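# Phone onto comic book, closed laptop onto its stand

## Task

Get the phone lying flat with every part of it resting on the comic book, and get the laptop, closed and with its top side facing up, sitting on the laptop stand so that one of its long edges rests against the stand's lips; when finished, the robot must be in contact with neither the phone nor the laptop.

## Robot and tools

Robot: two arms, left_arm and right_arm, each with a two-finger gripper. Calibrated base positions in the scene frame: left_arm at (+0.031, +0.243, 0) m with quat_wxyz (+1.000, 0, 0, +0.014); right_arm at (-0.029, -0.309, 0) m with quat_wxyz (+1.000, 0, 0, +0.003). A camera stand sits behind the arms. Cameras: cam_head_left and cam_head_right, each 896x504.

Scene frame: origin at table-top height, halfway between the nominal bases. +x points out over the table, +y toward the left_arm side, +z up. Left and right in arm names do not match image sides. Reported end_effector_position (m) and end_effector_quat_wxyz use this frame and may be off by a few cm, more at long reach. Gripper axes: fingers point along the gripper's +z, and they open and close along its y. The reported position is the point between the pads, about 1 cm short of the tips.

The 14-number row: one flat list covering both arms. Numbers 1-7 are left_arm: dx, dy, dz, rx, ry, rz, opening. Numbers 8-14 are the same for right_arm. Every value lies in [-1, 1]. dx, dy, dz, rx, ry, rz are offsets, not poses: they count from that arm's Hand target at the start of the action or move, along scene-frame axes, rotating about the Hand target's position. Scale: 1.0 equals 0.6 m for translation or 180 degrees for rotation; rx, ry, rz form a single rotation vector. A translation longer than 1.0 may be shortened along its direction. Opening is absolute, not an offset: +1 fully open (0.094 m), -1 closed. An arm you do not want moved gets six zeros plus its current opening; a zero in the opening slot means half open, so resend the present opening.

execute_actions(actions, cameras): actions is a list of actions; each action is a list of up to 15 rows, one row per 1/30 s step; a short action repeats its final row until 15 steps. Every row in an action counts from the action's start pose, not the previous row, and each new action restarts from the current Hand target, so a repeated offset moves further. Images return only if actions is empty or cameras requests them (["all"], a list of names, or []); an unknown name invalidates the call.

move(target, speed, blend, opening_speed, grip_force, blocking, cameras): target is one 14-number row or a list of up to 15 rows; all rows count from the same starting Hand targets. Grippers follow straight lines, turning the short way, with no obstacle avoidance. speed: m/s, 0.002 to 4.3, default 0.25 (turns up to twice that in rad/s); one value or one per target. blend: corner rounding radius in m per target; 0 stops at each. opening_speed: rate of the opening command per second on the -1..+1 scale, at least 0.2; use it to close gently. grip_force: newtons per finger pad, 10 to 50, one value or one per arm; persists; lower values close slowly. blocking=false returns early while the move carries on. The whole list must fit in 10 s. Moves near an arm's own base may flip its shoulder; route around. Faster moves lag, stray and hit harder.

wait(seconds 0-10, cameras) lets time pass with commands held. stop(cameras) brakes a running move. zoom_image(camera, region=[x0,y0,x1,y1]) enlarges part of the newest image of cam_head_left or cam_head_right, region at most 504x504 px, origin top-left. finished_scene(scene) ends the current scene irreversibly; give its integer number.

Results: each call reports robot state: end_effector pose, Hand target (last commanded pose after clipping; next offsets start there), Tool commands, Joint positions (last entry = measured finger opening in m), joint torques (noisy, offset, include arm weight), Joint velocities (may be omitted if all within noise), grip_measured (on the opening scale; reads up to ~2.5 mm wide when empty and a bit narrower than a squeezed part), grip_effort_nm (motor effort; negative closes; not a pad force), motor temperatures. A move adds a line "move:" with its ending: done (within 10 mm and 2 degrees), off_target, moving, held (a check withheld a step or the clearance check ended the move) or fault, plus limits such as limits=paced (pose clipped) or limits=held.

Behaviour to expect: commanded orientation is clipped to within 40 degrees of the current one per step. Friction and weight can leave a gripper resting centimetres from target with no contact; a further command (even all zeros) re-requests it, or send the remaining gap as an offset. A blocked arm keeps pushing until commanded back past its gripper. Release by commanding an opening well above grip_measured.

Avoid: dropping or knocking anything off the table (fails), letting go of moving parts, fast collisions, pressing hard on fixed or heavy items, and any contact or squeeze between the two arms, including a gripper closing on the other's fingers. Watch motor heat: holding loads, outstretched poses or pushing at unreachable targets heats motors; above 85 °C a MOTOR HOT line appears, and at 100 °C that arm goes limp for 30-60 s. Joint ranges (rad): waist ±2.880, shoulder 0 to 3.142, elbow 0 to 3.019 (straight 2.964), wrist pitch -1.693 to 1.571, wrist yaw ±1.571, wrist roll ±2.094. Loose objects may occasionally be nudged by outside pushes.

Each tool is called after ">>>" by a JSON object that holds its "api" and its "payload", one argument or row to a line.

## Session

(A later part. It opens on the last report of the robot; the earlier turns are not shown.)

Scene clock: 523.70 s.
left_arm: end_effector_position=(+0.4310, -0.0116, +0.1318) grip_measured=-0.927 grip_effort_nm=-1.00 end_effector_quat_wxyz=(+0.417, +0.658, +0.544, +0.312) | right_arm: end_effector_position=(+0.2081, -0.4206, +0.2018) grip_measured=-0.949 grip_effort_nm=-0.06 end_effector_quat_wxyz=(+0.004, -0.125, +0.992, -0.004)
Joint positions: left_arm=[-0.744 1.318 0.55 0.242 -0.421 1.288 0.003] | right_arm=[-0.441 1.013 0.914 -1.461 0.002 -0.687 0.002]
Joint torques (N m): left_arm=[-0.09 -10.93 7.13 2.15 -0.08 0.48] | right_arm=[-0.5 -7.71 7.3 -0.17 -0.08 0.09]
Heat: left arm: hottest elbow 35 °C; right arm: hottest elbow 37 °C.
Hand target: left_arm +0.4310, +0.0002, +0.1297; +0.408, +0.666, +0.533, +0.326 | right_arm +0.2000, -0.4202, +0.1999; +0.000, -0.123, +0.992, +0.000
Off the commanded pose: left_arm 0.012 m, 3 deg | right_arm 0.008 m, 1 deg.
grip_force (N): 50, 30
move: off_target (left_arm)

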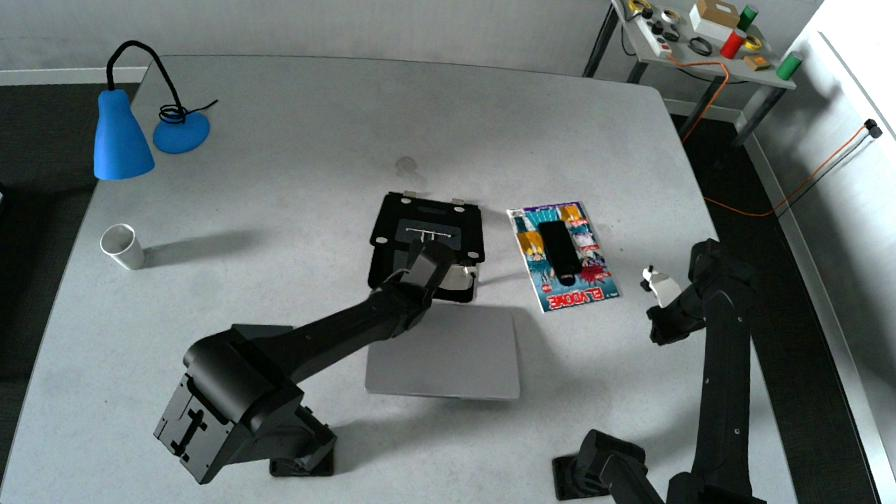

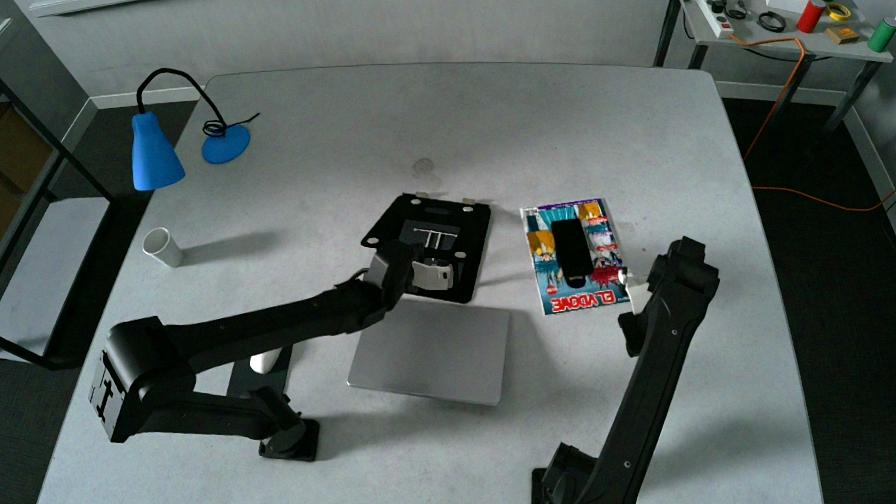

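>>> {"api": "move", "payload": {
  "target": [0,-0.045,0.0,0,0,0.05,-1,0,0,0,0,0,0,-0.95],
  "speed": 0.08,
  "cameras": ["all"]
}}

>>> {"api": "zoom_image", "payload": {
  "camera": "cam_head_left",
  "region": [330, 150, 530, 430]
}}

Scene clock: 529.37 s.
left_arm: end_effector_position=(+0.4256, -0.0079, +0.1308) grip_measured=-0.928 grip_effort_nm=-1.01 end_effector_quat_wxyz=(+0.380, +0.618, +0.584, +0.365) | right_arm: end_effector_position=(+0.2081, -0.4206, +0.2018) grip_measured=-0.949 grip_effort_nm=-0.06 end_effector_quat_wxyz=(+0.004, -0.125, +0.992, -0.004)
Joint positions: left_arm=[-0.821 1.349 0.581 0.174 -0.651 1.191 0.003] | right_arm=[-0.441 1.013 0.914 -1.461 0.002 -0.687 0.002]
Joint torques (N m): left_arm=[-2.61 -7.24 12.85 0.84 -0.25 -0.28] | right_arm=[-0.38 -7.65 7.31 -0.17 -0.09 0.08]
Heat: left arm: hottest elbow 35 °C; right arm: hottest elbow 37 °C.
Hand target: left_arm +0.4311, -0.0266, +0.1296; +0.380, +0.622, +0.584, +0.357 | right_arm +0.2000, -0.4202, +0.1999; +0.000, -0.123, +0.992, +0.000
Off the commanded pose: left_arm 0.020 m, 1 deg | right_arm 0.008 m, 1 deg.
grip_force (N): 50, 30
move: off_target (left_arm)

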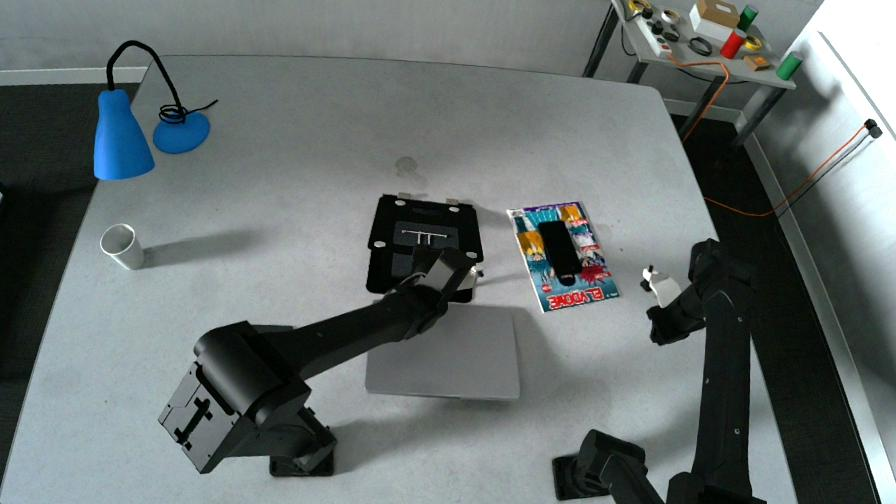

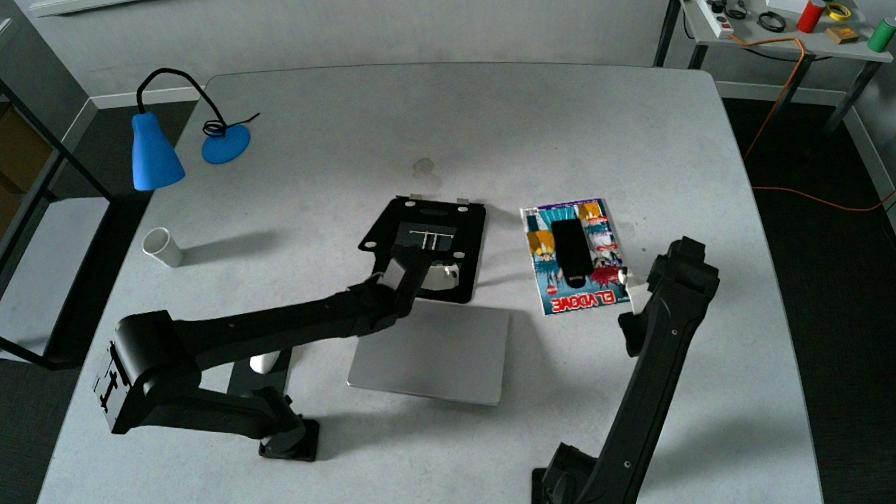

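Scaled by 1.800.

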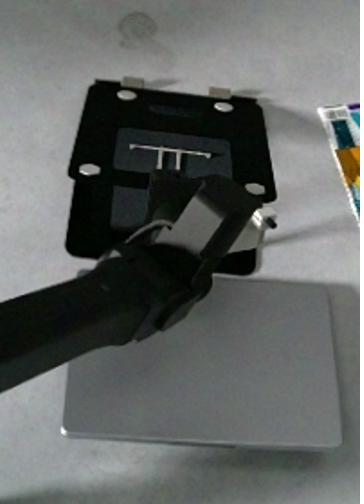

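>>> {"api": "move", "payload": {
  "target": [0,-0.035,0.0,0,0,0.032,-1,0,0,0,0,0,0,-0.95],
  "speed": 0.08
}}

>>> {"api": "move", "payload": {
  "target": [0,0.0,0.0,0,0,0,0.3,0,0,0,0,0,0,-0.95],
  "opening_speed": 0.6,
  "cameras": ["all"]
}}

>>> {"api": "zoom_image", "payload": {
  "camera": "cam_head_left",
  "region": [330, 150, 530, 430]
}}

Scene clock: 538.73 s.
left_arm: end_effector_position=(+0.4263, -0.0266, +0.1308) grip_measured=-0.927 grip_effort_nm=-1.01 end_effector_quat_wxyz=(+0.361, +0.585, +0.617, +0.383) | right_arm: end_effector_position=(+0.2081, -0.4206, +0.2018) grip_measured=-0.949 grip_effort_nm=-0.06 end_effector_quat_wxyz=(+0.004, -0.125, +0.992, -0.004)
Joint positions: left_arm=[-0.886 1.414 0.667 0.063 -0.786 1.049 0.003] | right_arm=[-0.441 1.013 0.914 -1.461 0.002 -0.687 0.002]
Joint torques (N m): left_arm=[-2.84 -8.35 13.12 0.96 -0.21 -0.17] | right_arm=[-0.38 -7.71 7.31 -0.21 -0.09 0.09]
Heat: left arm: hottest elbow 35 °C; right arm: hottest elbow 37 °C.
Hand target: left_arm +0.4311, -0.0477, +0.1297; +0.362, +0.592, +0.614, +0.376 | right_arm +0.2000, -0.4202, +0.1999; +0.000, -0.123, +0.992, +0.000
Off the commanded pose: left_arm 0.022 m, 1 deg | right_arm 0.008 m, 1 deg.
grip_force (N): 50, 30
move: off_target (left_arm)

Scene clock: 541.27 s.
left_arm: end_effector_position=(+0.4243, -0.0290, +0.1178) grip_measured=+0.297 grip_effort_nm=0.13 end_effector_quat_wxyz=(+0.348, +0.595, +0.616, +0.382) | right_arm: end_effector_position=(+0.2081, -0.4206, +0.2018) grip_measured=-0.949 grip_effort_nm=-0.06 end_effector_quat_wxyz=(+0.004, -0.125, +0.992, -0.004)
Joint positions: left_arm=[-0.892 1.443 0.67 0.053 -0.786 1.044 0.061] | right_arm=[-0.441 1.013 0.914 -1.461 0.002 -0.687 0.002]
Joint torques (N m): left_arm=[-3.02 -10.93 12.9 1.14 -0.17 -0.08] | right_arm=[-0.44 -7.65 7.31 -0.18 -0.08 0.09]
Heat: left arm: hottest elbow 35 °C; right arm: hottest elbow 37 °C.
Hand target: left_arm +0.4309, -0.0478, +0.1295; +0.362, +0.592, +0.614, +0.376 | right_arm +0.2000, -0.4202, +0.1999; +0.000, -0.123, +0.992, +0.000
Off the commanded pose: left_arm 0.023 m, 2 deg | right_arm 0.008 m, 1 deg.
grip_force (N): 50, 30
move: off_target (left_arm)

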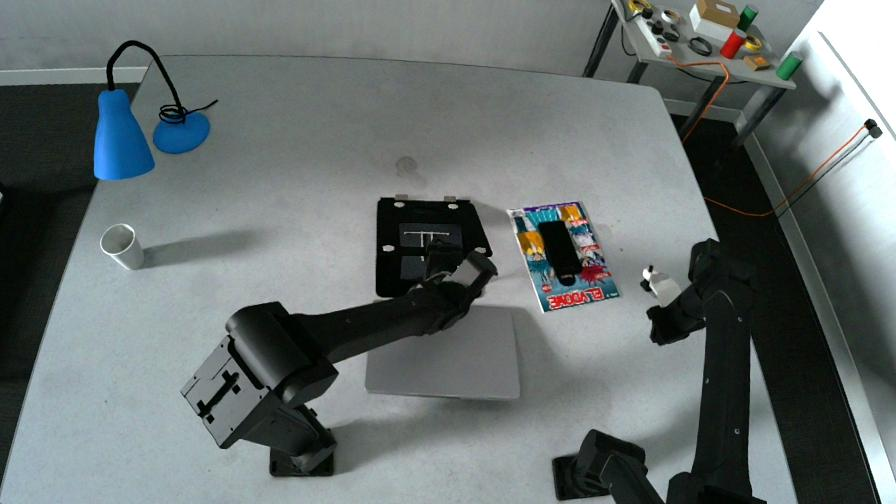

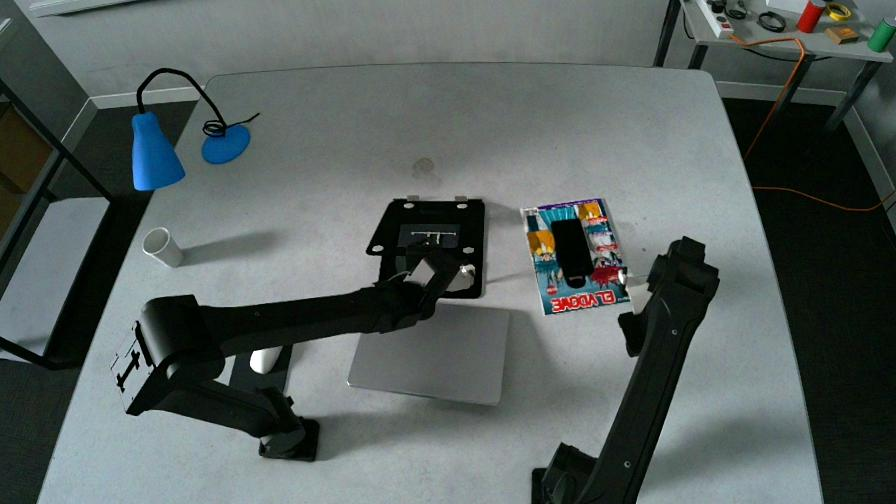

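Scaled by 1.800.

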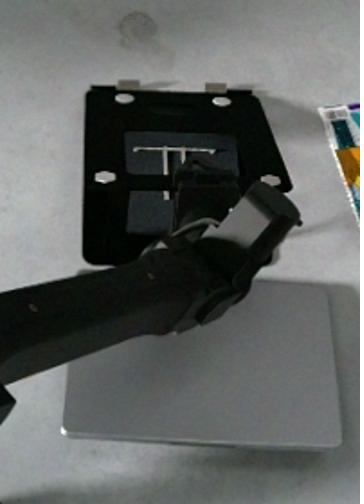

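>>> {"api": "move", "payload": {
  "target": [
    [-0.217,0,0.11,0,0,0,0.3,0,0,0,0,0,0,-0.95],
    [-0.3015,0.45,0.15,-0.276,0.266,0.434,0.3,0.06,0.15,0.0,0,0,-0.578,0.3]
  ],
  "speed": 0.2,
  "blend": [0.02,0],
  "cameras": ["all"]
}}

>>> {"api": "zoom_image", "payload": {
  "camera": "cam_head_left",
  "region": [330, 150, 530, 430]
}}

Scene clock: 573.37 s.
left_arm: end_effector_position=(+0.2321, +0.2214, +0.1942) grip_measured=+0.298 grip_effort_nm=0.12 end_effector_quat_wxyz=(-0.025, +0.004, +1.000, +0.004) | right_arm: end_effector_position=(+0.2320, -0.3330, +0.2011) grip_measured=+0.298 grip_effort_nm=0.07 end_effector_quat_wxyz=(+0.002, +0.709, +0.705, +0.003)
Joint positions: left_arm=[-0.134 0.882 0.819 -1.557 -0.003 -0.098 0.061] | right_arm=[-0.095 1.016 0.914 -1.461 -0.002 1.486 0.061]
Joint torques (N m): left_arm=[0.03 -3.08 16.81 -0.23 0.05 0.1] | right_arm=[1.44 -5.19 8.77 0.17 0.15 0.22]
Heat: left arm: hottest elbow 37 °C; right arm: hottest elbow 37 °C.
Hand target: left_arm +0.2500, +0.2223, +0.2195; +0.000, +0.000, +1.000, -0.001 | right_arm +0.2360, -0.3302, +0.1999; +0.000, +0.707, +0.707, +0.000
Off the commanded pose: left_arm 0.031 m, 3 deg | right_arm 0.005 m, 1 deg.
grip_force (N): 50, 30
move: off_target (left_arm)

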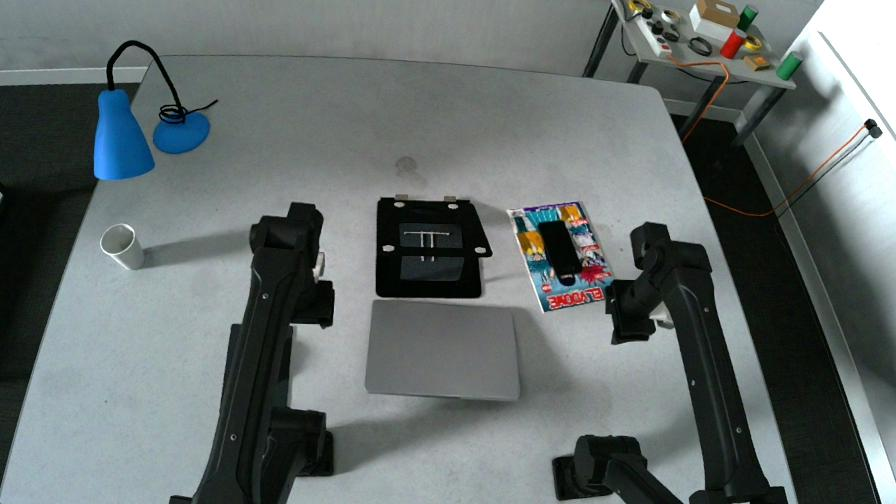

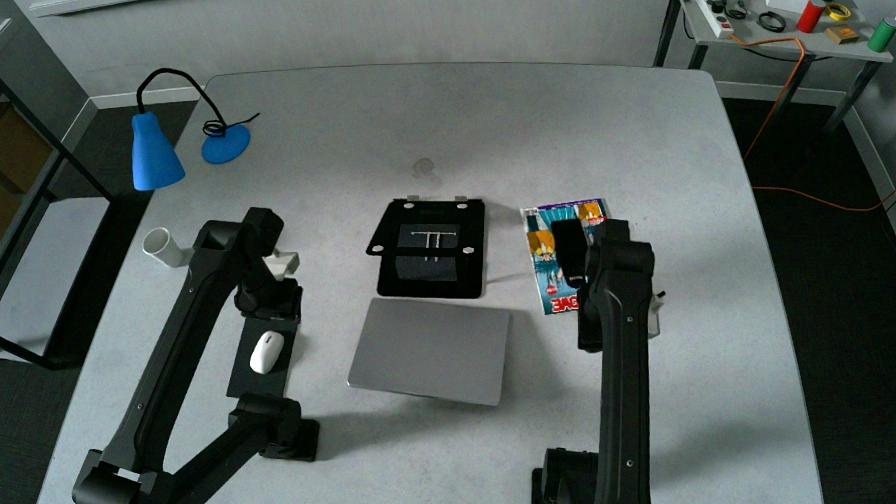

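Scaled by 1.800.

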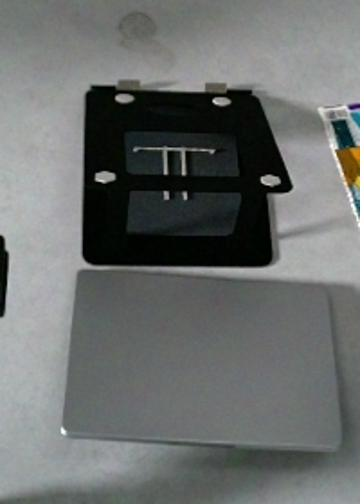

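>>> {"api": "move", "payload": {
  "target": [
    [0,-0.0,-0.1,0,0,0.5,0.5,0.023,0.05,-0.12,0,0,0,0.5],
    [0,-0.045,-0.325,0,0,0.5,0.5,0.023,0.092,-0.302,0,0,0,0.5]
  ],
  "speed": 0.15,
  "cameras": ["all"]
}}

>>> {"api": "zoom_image", "payload": {
  "camera": "cam_head_left",
  "region": [300, 220, 600, 450]
}}

>>> {"api": "zoom_image", "payload": {
  "camera": "cam_head_right",
  "region": [300, 220, 600, 450]
}}

Scene clock: 585.83 s.
left_arm: end_effector_position=(+0.2523, +0.1981, +0.0293) grip_measured=+0.498 grip_effort_nm=0.13 end_effector_quat_wxyz=(-0.002, +0.709, -0.705, +0.004) | right_arm: end_effector_position=(+0.2542, -0.2781, +0.0266) grip_measured=+0.499 grip_effort_nm=0.07 end_effector_quat_wxyz=(+0.004, +0.709, +0.706, +0.007)
Joint positions: left_arm=[-0.224 1.108 0.487 -0.941 0.001 -1.772 0.07] | right_arm=[0.105 1.291 0.616 -0.879 -0.002 1.686 0.07]
Joint torques (N m): left_arm=[-3.19 -4.31 7.82 0.7 -0.18 -0.09] | right_arm=[1.38 -7.24 5.7 0.53 0.14 0.25]
Motor temperatures (°C): left_arm=[23 26 38 24 26 24 27] | right_arm=[26 32 37 25 24 23 25]
Heat: left arm: hottest elbow 38 °C; right arm: hottest elbow 37 °C.
Hand target: left_arm +0.2501, +0.1953, +0.0246; -0.001, +0.707, -0.707, +0.001 | right_arm +0.2499, -0.2751, +0.0187; +0.000, +0.707, +0.707, +0.000
Off the commanded pose: left_arm 0.006 m, 1 deg | right_arm 0.010 m, 1 deg.
grip_force (N): 50, 30
move: done

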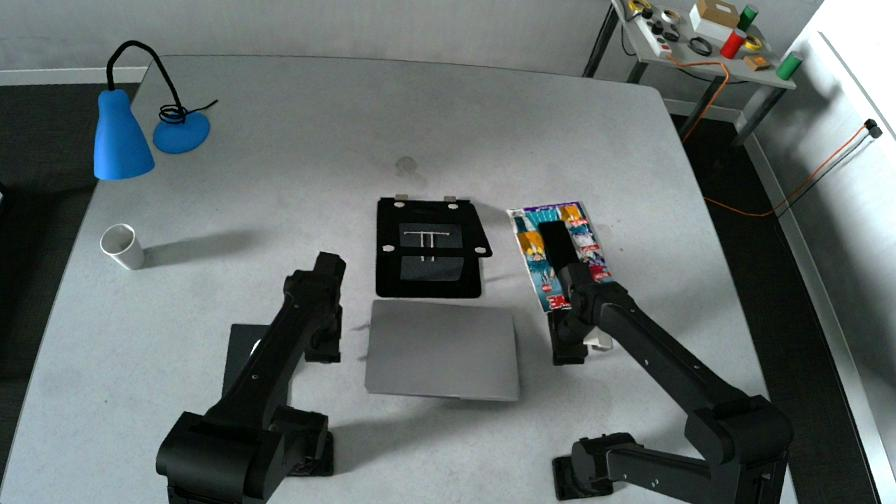

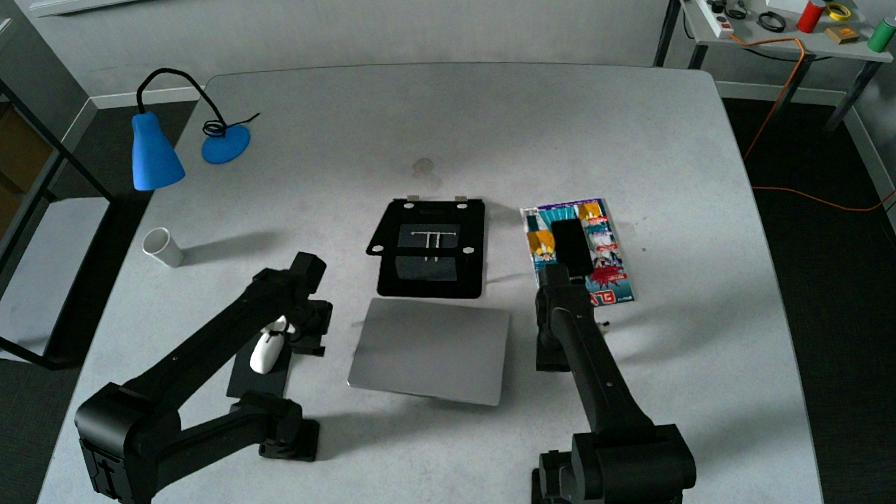

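Scaled by 1.680.

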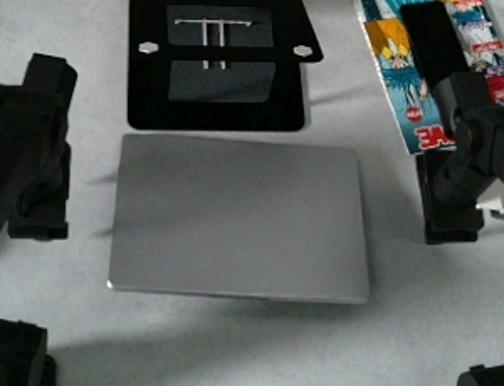

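Scaled by 1.680.

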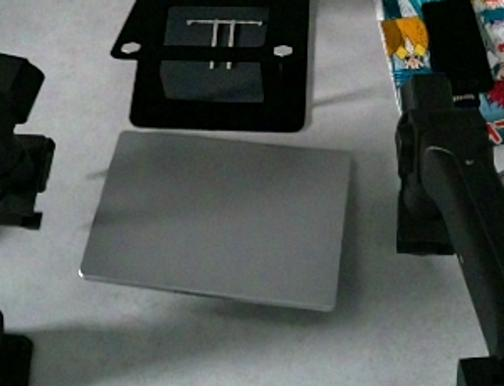

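>>> {"api": "move", "payload": {
  "target": [
    [0,0.0,-0.013,0,0,0,0.5,0,0.0,-0.012,0,0,0,0.5],
    [0,-0.08,-0.013,0,0,0,0.5,0,0.07,-0.012,0,0,0,0.5],
    [0,-0.125,-0.013,0,0,0,0.5,0,0.12,-0.012,0,0,0,0.5]
  ],
  "speed": 0.06,
  "cameras": ["all"]
}}

>>> {"api": "zoom_image", "payload": {
  "camera": "cam_head_left",
  "region": [300, 220, 600, 450]
}}

Scene clock: 592.93 s.
left_arm: end_effector_position=(+0.2335, +0.1391, +0.0105) grip_measured=+0.498 grip_effort_nm=0.13 end_effector_quat_wxyz=(-0.001, +0.707, -0.707, -0.017) | right_arm: end_effector_position=(+0.2372, -0.2131, +0.0108) grip_measured=+0.499 grip_effort_nm=0.07 end_effector_quat_wxyz=(-0.001, +0.710, +0.704, -0.005)
Joint positions: left_arm=[-0.509 1.196 0.484 -0.89 -0.013 -2.05 0.07] | right_arm=[0.345 1.342 0.608 -0.847 0.002 1.931 0.07]
Joint torques (N m): left_arm=[-4.13 -4.42 11.88 0.7 0.4 -0.24] | right_arm=[1.49 -6.65 8.39 0.34 0 0.2]
Heat: left arm: hottest elbow 37 °C; right arm: hottest elbow 37 °C.
Hand target: left_arm +0.2501, +0.1203, +0.0167; -0.001, +0.707, -0.708, +0.000 | right_arm +0.2498, -0.2031, +0.0114; +0.000, +0.707, +0.708, +0.000
Off the commanded pose: left_arm 0.026 m, 2 deg | right_arm 0.016 m, 1 deg.
grip_force (N): 50, 30
move: off_target (left_arm, right_arm)

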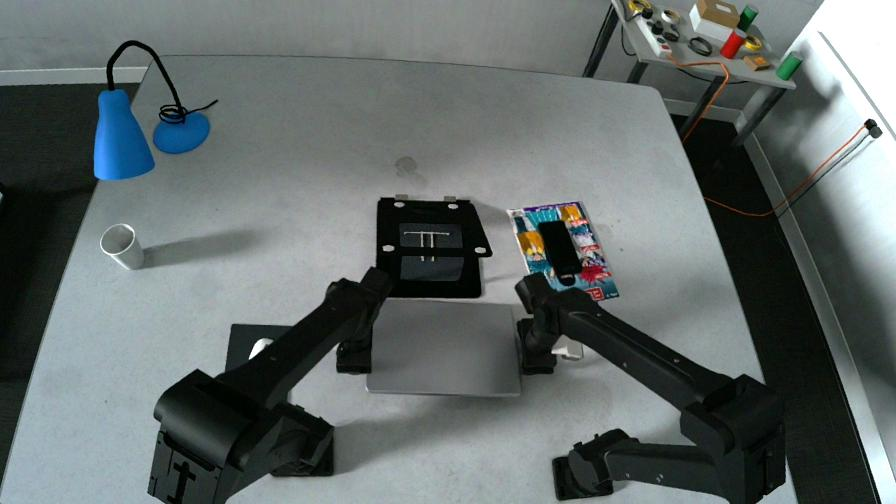

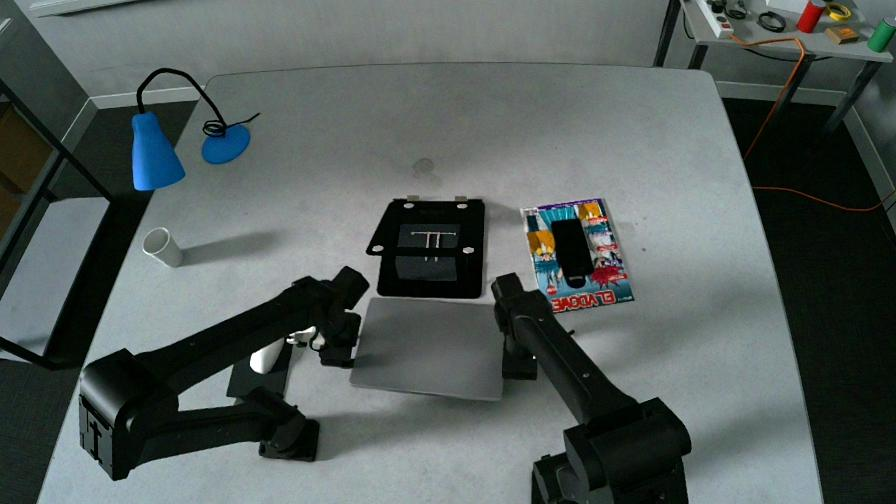

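Scaled by 1.680.

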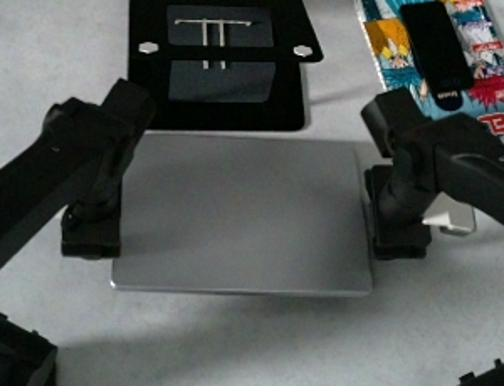

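>>> {"api": "move", "payload": {
  "target": [
    [0,-0.04,0,0,0,0,0.5,0,0.04,0.0,0,0,0,0.5],
    [0,-0.045,0.07,0,0,0,0.5,0,0.045,0.07,0,0,0,0.5]
  ],
  "speed": 0.05,
  "cameras": ["all"]
}}

>>> {"api": "zoom_image", "payload": {
  "camera": "cam_head_left",
  "region": [300, 220, 600, 450]
}}

>>> {"api": "zoom_image", "payload": {
  "camera": "cam_head_right",
  "region": [300, 220, 600, 450]
}}

Scene clock: 599.70 s.
left_arm: end_effector_position=(+0.2231, +0.1234, +0.0328) grip_measured=+0.498 grip_effort_nm=0.11 end_effector_quat_wxyz=(+0.016, +0.693, -0.720, -0.043) | right_arm: end_effector_position=(+0.2265, -0.1989, +0.0324) grip_measured=+0.499 grip_effort_nm=0.06 end_effector_quat_wxyz=(-0.006, +0.705, +0.708, -0.036)
Joint positions: left_arm=[-0.575 1.185 0.548 -1.026 0.009 -2.079 0.07] | right_arm=[0.415 1.322 0.661 -0.981 0.016 1.987 0.07]
Joint torques (N m): left_arm=[-4.01 -7.36 15.36 0.24 0.69 -0.28] | right_arm=[2.37 -10.17 10.7 -0.09 -0.53 0.43]
Heat: left arm: hottest elbow 37 °C; right arm: hottest elbow 37 °C.
Hand target: left_arm +0.2501, +0.0933, +0.0587; -0.001, +0.707, -0.707, +0.001 | right_arm +0.2498, -0.1761, +0.0534; +0.000, +0.707, +0.707, +0.000
Off the commanded pose: left_arm 0.048 m, 6 deg | right_arm 0.039 m, 4 deg.
joint sent to its limit (left arm) — joint 6 (wrist roll), lower limit. The joint targets are off in orientation, not in position.
grip_force (N): 50, 30
move: off_target (left_arm, right_arm)

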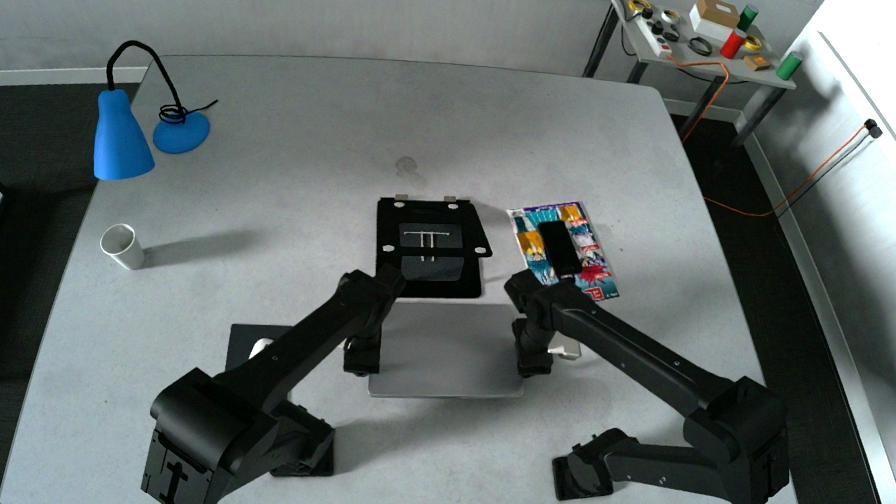

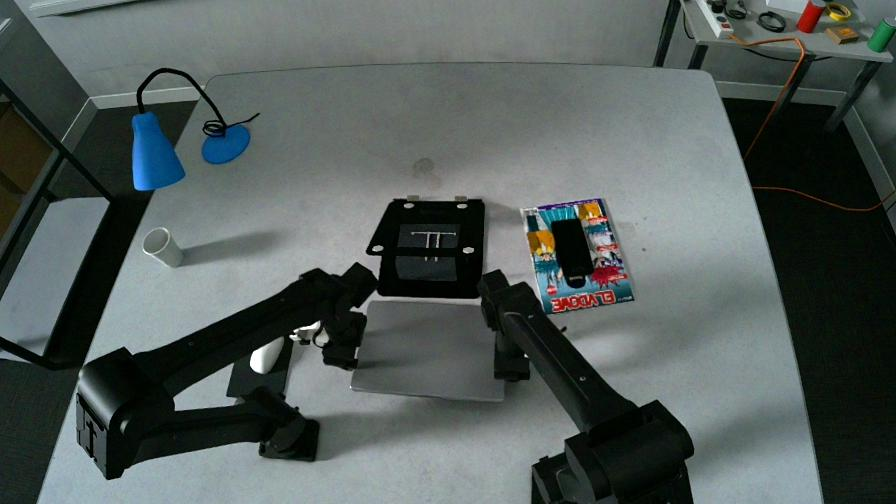

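Scaled by 1.680.

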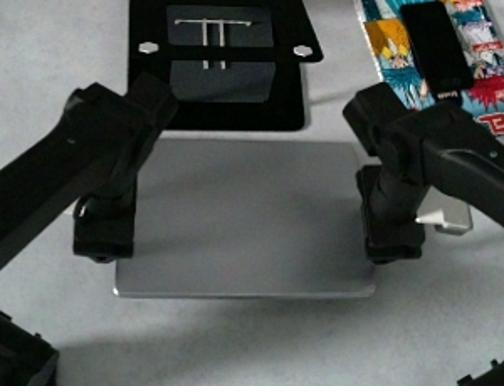

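Scaled by 1.680.

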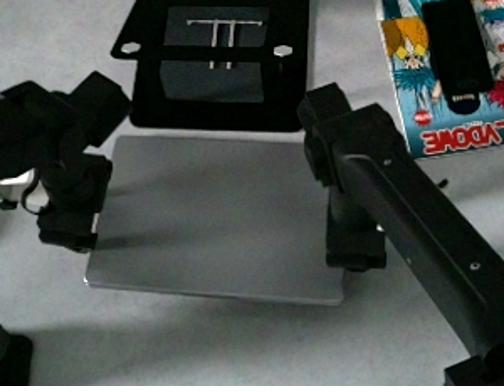

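>>> {"api": "move", "payload": {
  "target": [
    [0,0.12,0.0,0,0,0,0.5,0,-0.12,0.0,0,0,0,0.5],
    [0,0.14,-0.075,0,0,0,0.5,0,-0.14,-0.07,0,0,0,0.5]
  ],
  "speed": 0.08,
  "cameras": ["all"]
}}

>>> {"api": "zoom_image", "payload": {
  "camera": "cam_head_left",
  "region": [300, 250, 440, 390]
}}

>>> {"api": "zoom_image", "payload": {
  "camera": "cam_head_right",
  "region": [300, 250, 440, 390]
}}

>>> {"api": "zoom_image", "payload": {
  "camera": "cam_head_left",
  "region": [480, 270, 600, 390]
}}

Scene clock: 642.70 s.
left_arm: end_effector_position=(+0.2512, +0.1731, +0.0187) grip_measured=+0.498 grip_effort_nm=0.11 end_effector_quat_wxyz=(-0.002, +0.705, -0.710, +0.004) | right_arm: end_effector_position=(+0.2535, -0.2558, +0.0195) grip_measured=+0.499 grip_effort_nm=0.06 end_effector_quat_wxyz=(+0.005, +0.705, +0.709, +0.007)
Joint positions: left_arm=[-0.333 1.152 0.481 -0.891 0 -1.868 0.07] | right_arm=[0.185 1.314 0.613 -0.852 0.002 1.755 0.07]
Joint torques (N m): left_arm=[-0.15 -5.07 7.39 0.69 -0.18 0.18] | right_arm=[-0.26 -7.47 5.5 0.53 0.02 0.12]
Heat: left arm: hottest elbow 38 °C; right arm: hottest elbow 41 °C.
Hand target: left_arm +0.2501, +0.1773, +0.0137; -0.001, +0.707, -0.707, +0.000 | right_arm +0.2498, -0.2600, +0.0114; +0.000, +0.707, +0.708, +0.000
Off the commanded pose: left_arm 0.007 m, 1 deg | right_arm 0.010 m, 1 deg.
grip_force (N): 50, 30
move: done

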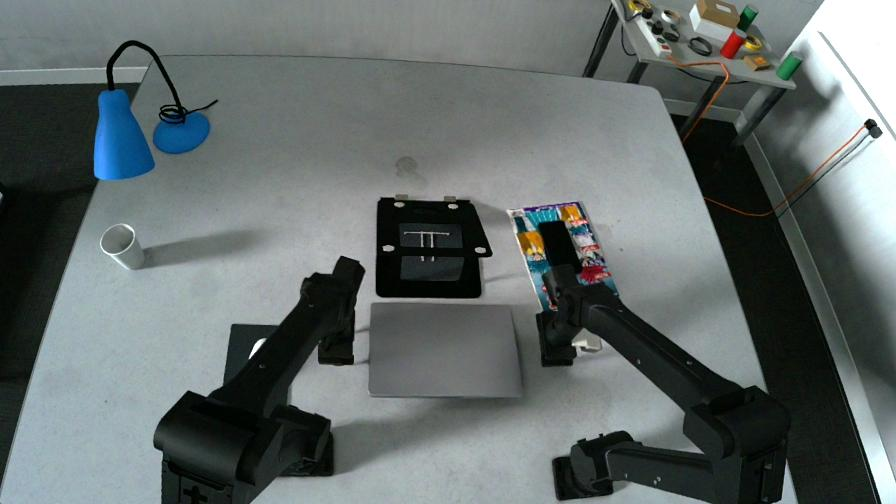

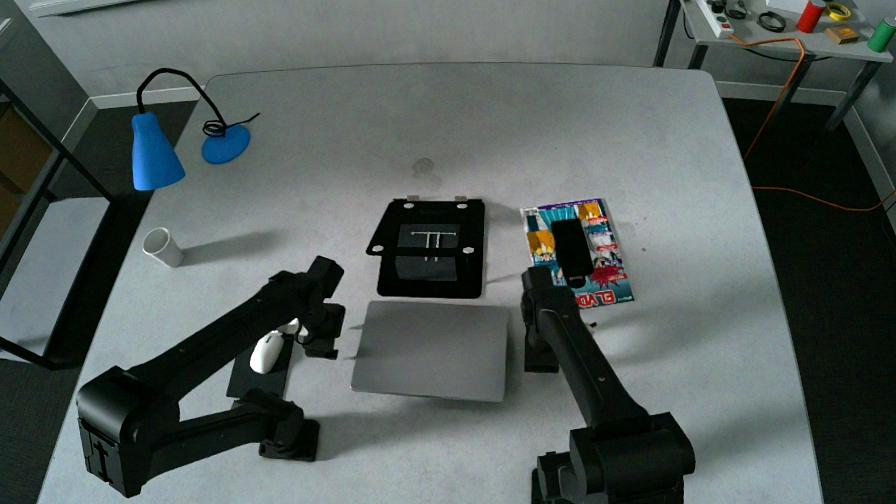

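Scaled by 3.600.

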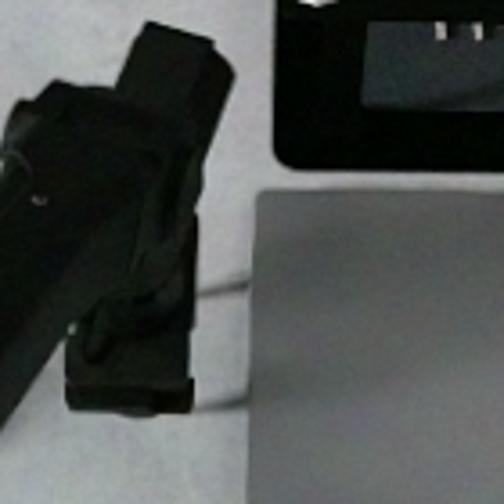

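Scaled by 3.600.

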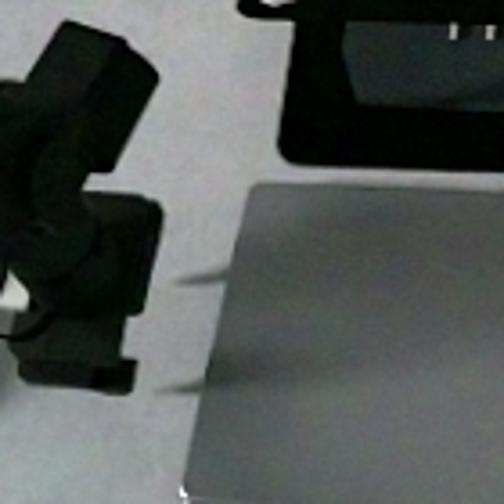

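Scaled by 4.200.

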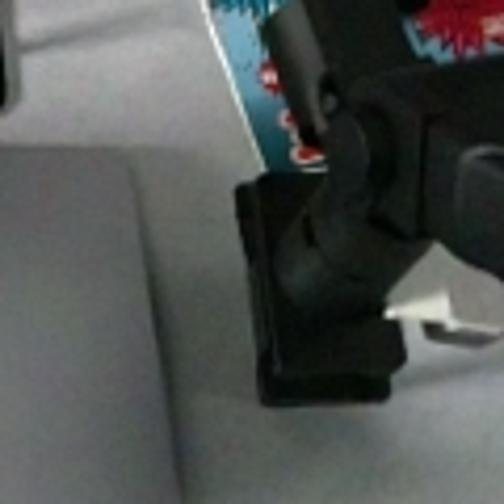

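>>> {"api": "move", "payload": {
  "target": [
    [0,-0.06,-0.003,0,0,0,0.5,0,0.09,-0.004,0,0,0,0.5],
    [0,-0.162,-0.003,0,0,0,0.5,0,0.2417,-0.004,0,0,0,0.5]
  ],
  "speed": 0.06,
  "cameras": ["all"]
}}

>>> {"api": "zoom_image", "payload": {
  "camera": "cam_head_left",
  "region": [300, 220, 600, 450]
}}

Scene clock: 651.27 s.
left_arm: end_effector_position=(+0.2379, +0.1377, +0.0106) grip_measured=+0.499 grip_effort_nm=0.09 end_effector_quat_wxyz=(+0.017, -0.685, +0.727, +0.033) | right_arm: end_effector_position=(+0.2328, -0.1994, +0.0116) grip_measured=+0.499 grip_effort_nm=0.03 end_effector_quat_wxyz=(+0.028, +0.693, +0.719, -0.050)
Joint positions: left_arm=[-0.535 1.227 0.507 -0.903 -0.052 -2.019 0.07] | right_arm=[0.448 1.386 0.648 -0.907 0.088 1.991 0.07]
Joint torques (N m): left_arm=[-8.59 -3.31 13.18 1.52 3.57 -0.87] | right_arm=[9.17 -5.6 11.56 1.61 -4.27 1]
Heat: left arm: hottest elbow 37 °C; right arm: hottest elbow 40 °C.
Hand target: left_arm +0.2500, +0.0801, +0.0119; -0.001, +0.707, -0.707, +0.000 | right_arm +0.2498, -0.1150, +0.0091; +0.000, +0.707, +0.707, +0.000
Off the commanded pose: left_arm 0.059 m, 5 deg | right_arm 0.086 m, 7 deg.
joint sent to its limit (left arm) — joint 6 (wrist roll), lower limit. The joint targets are off in position and orientation.
joint sent to its limit (right arm) — joint 6 (wrist roll), upper limit. The joint targets are off in position and orientation.
grip_force (N): 50, 30
move: off_target (left_arm, right_arm)

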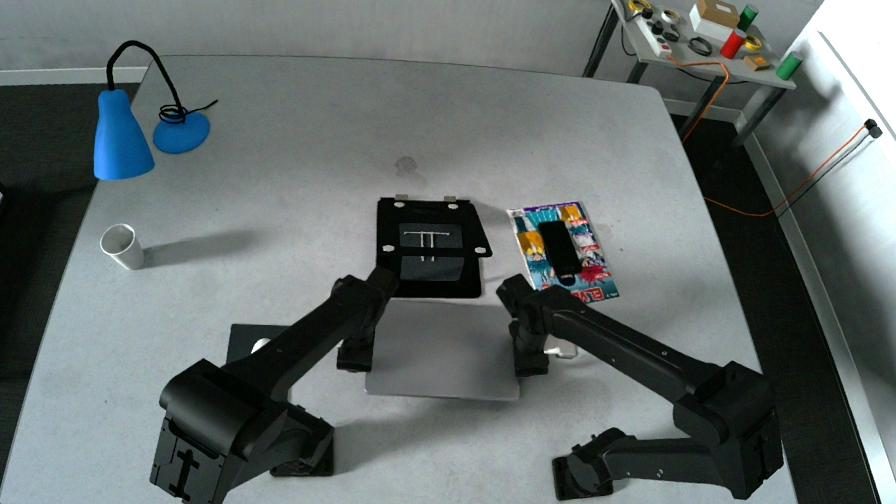

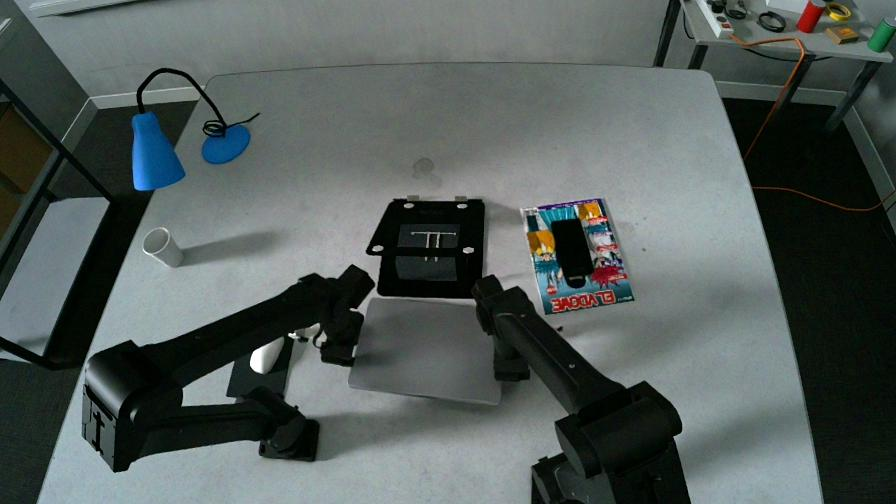

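Scaled by 1.680.

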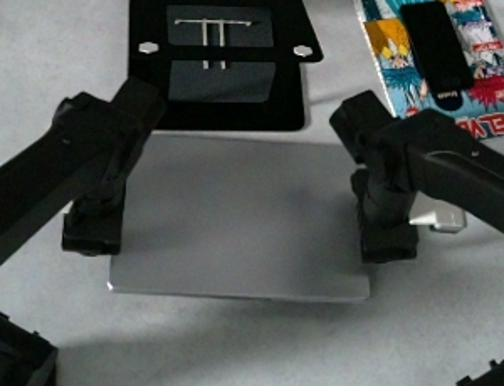

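>>> {"api": "move", "payload": {
  "target": [0,0,0.08,0,0,0,0.5,0,0,0.08,0,0,0,0.5],
  "speed": 0.04,
  "cameras": ["all"]
}}

>>> {"api": "zoom_image", "payload": {
  "camera": "cam_head_left",
  "region": [300, 220, 600, 450]
}}

>>> {"api": "zoom_image", "payload": {
  "camera": "cam_head_right",
  "region": [300, 220, 600, 450]
}}

Scene clock: 655.67 s.
left_arm: end_effector_position=(+0.2120, +0.1345, +0.0293) grip_measured=+0.499 grip_effort_nm=0.09 end_effector_quat_wxyz=(+0.016, +0.688, -0.722, -0.072) | right_arm: end_effector_position=(+0.2117, -0.1840, +0.0292) grip_measured=+0.499 grip_effort_nm=0.04 end_effector_quat_wxyz=(-0.007, +0.698, +0.711, -0.080)
Joint positions: left_arm=[-0.571 1.192 0.536 -1.062 -0.007 -2.064 0.07] | right_arm=[0.497 1.372 0.689 -1.044 0.032 2.057 0.07]
Joint torques (N m): left_arm=[-5.36 -8.23 17.44 1.14 2.14 -0.47] | right_arm=[5.83 -10.75 13.6 1.09 -2.62 0.39]
Motor temperatures (°C): left_arm=[23 26 38 24 32 24 27] | right_arm=[27 32 41 25 32 24 25]
Heat: left arm: hottest elbow 38 °C; right arm: hottest elbow 41 °C.
Hand target: left_arm +0.2501, +0.0801, +0.0600; -0.001, +0.707, -0.707, +0.000 | right_arm +0.2498, -0.1150, +0.0570; +0.000, +0.707, +0.708, +0.000
Off the commanded pose: left_arm 0.073 m, 9 deg | right_arm 0.084 m, 9 deg.
joint sent to its limit (left arm) — joint 6 (wrist roll), lower limit. The joint targets are off in position and orientation.
joint sent to its limit (right arm) — joint 6 (wrist roll), upper limit. The joint targets are off in position and orientation.
grip_force (N): 50, 30
move: off_target (left_arm, right_arm)

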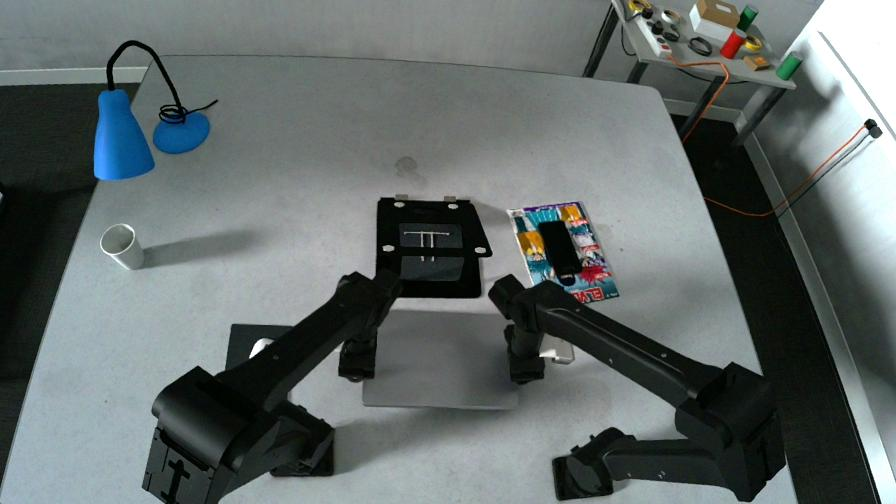

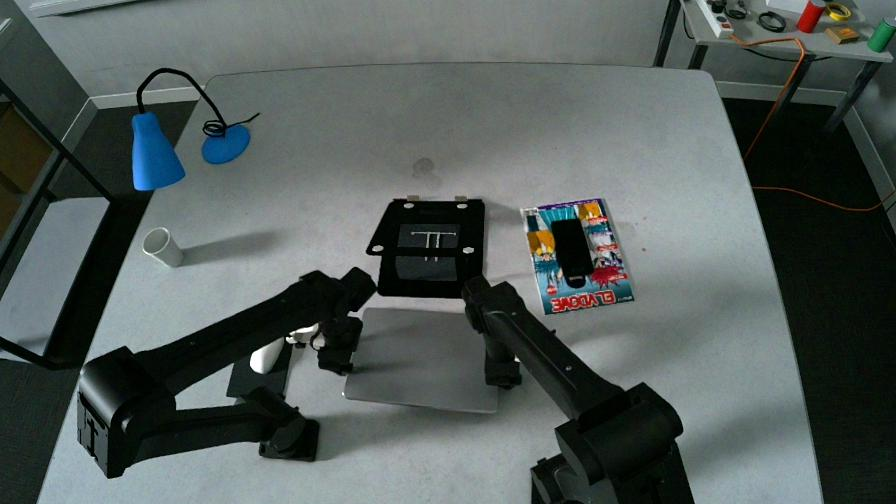

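Scaled by 1.680.

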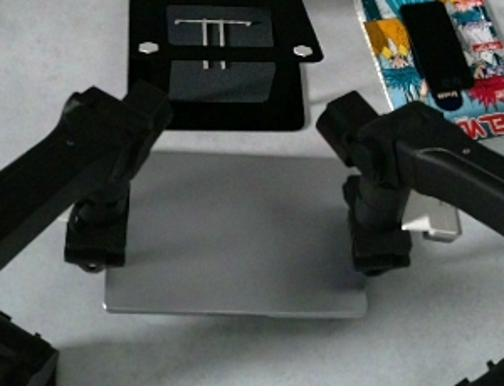

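Scaled by 1.680.

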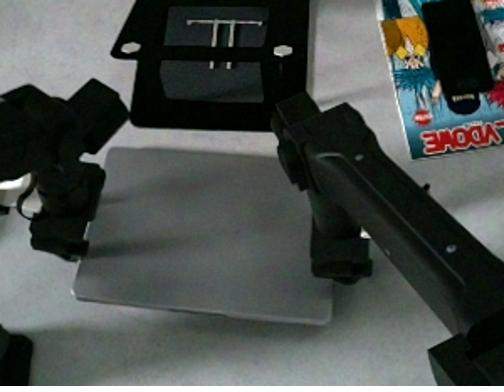

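>>> {"api": "move", "payload": {
  "target": [
    [0,0.1665,0.0,0,0,0,0.5,0,-0.2083,0.0,0,0,0,0.5],
    [-0.047,0.158,-0.068,-0.11,0,0,0.5,-0.046,-0.208,-0.063,0.11,0,0,0.5]
  ],
  "speed": 0.1,
  "cameras": ["all"]
}}

>>> {"api": "zoom_image", "payload": {
  "camera": "cam_head_left",
  "region": [300, 220, 600, 450]
}}

>>> {"api": "zoom_image", "payload": {
  "camera": "cam_head_right",
  "region": [300, 250, 440, 390]
}}

Scene clock: 668.33 s.
left_arm: end_effector_position=(+0.2225, +0.1724, +0.0224) grip_measured=+0.499 grip_effort_nm=0.09 end_effector_quat_wxyz=(+0.121, +0.694, -0.699, +0.120) | right_arm: end_effector_position=(+0.2249, -0.2366, +0.0232) grip_measured=+0.499 grip_effort_nm=0.04 end_effector_quat_wxyz=(-0.121, +0.694, +0.699, +0.121)
Joint positions: left_arm=[-0.089 1.035 0.387 -0.905 0.342 -1.627 0.07] | right_arm=[0.052 1.243 0.53 -0.839 -0.343 1.625 0.07]
Joint torques (N m): left_arm=[0.03 -4.37 7.46 0.7 0.24 0.11] | right_arm=[-0.32 -7.41 5.35 0.47 -0.19 0.12]
Heat: left arm: hottest elbow 38 °C; right arm: hottest elbow 43 °C.
Hand target: left_arm +0.2218, +0.1749, +0.0191; +0.121, +0.696, -0.697, +0.122 | right_arm +0.2223, -0.2398, +0.0193; -0.122, +0.696, +0.697, +0.122
Off the commanded pose: left_arm 0.004 m, 0 deg | right_arm 0.006 m, 0 deg.
grip_force (N): 50, 30
move: done

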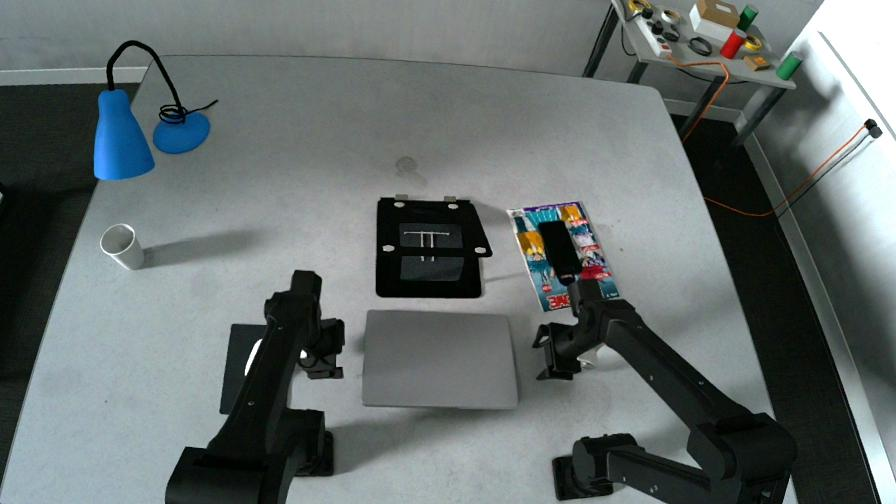

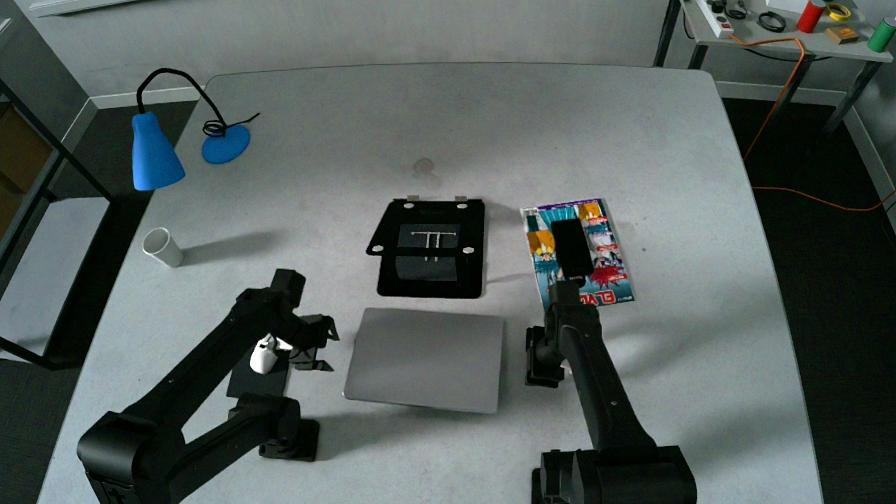

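Scaled by 1.680.

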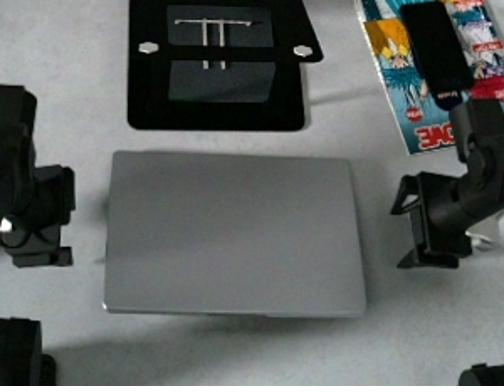

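Scaled by 3.600.

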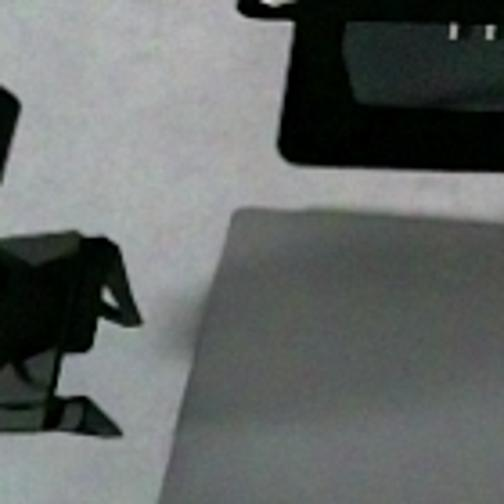

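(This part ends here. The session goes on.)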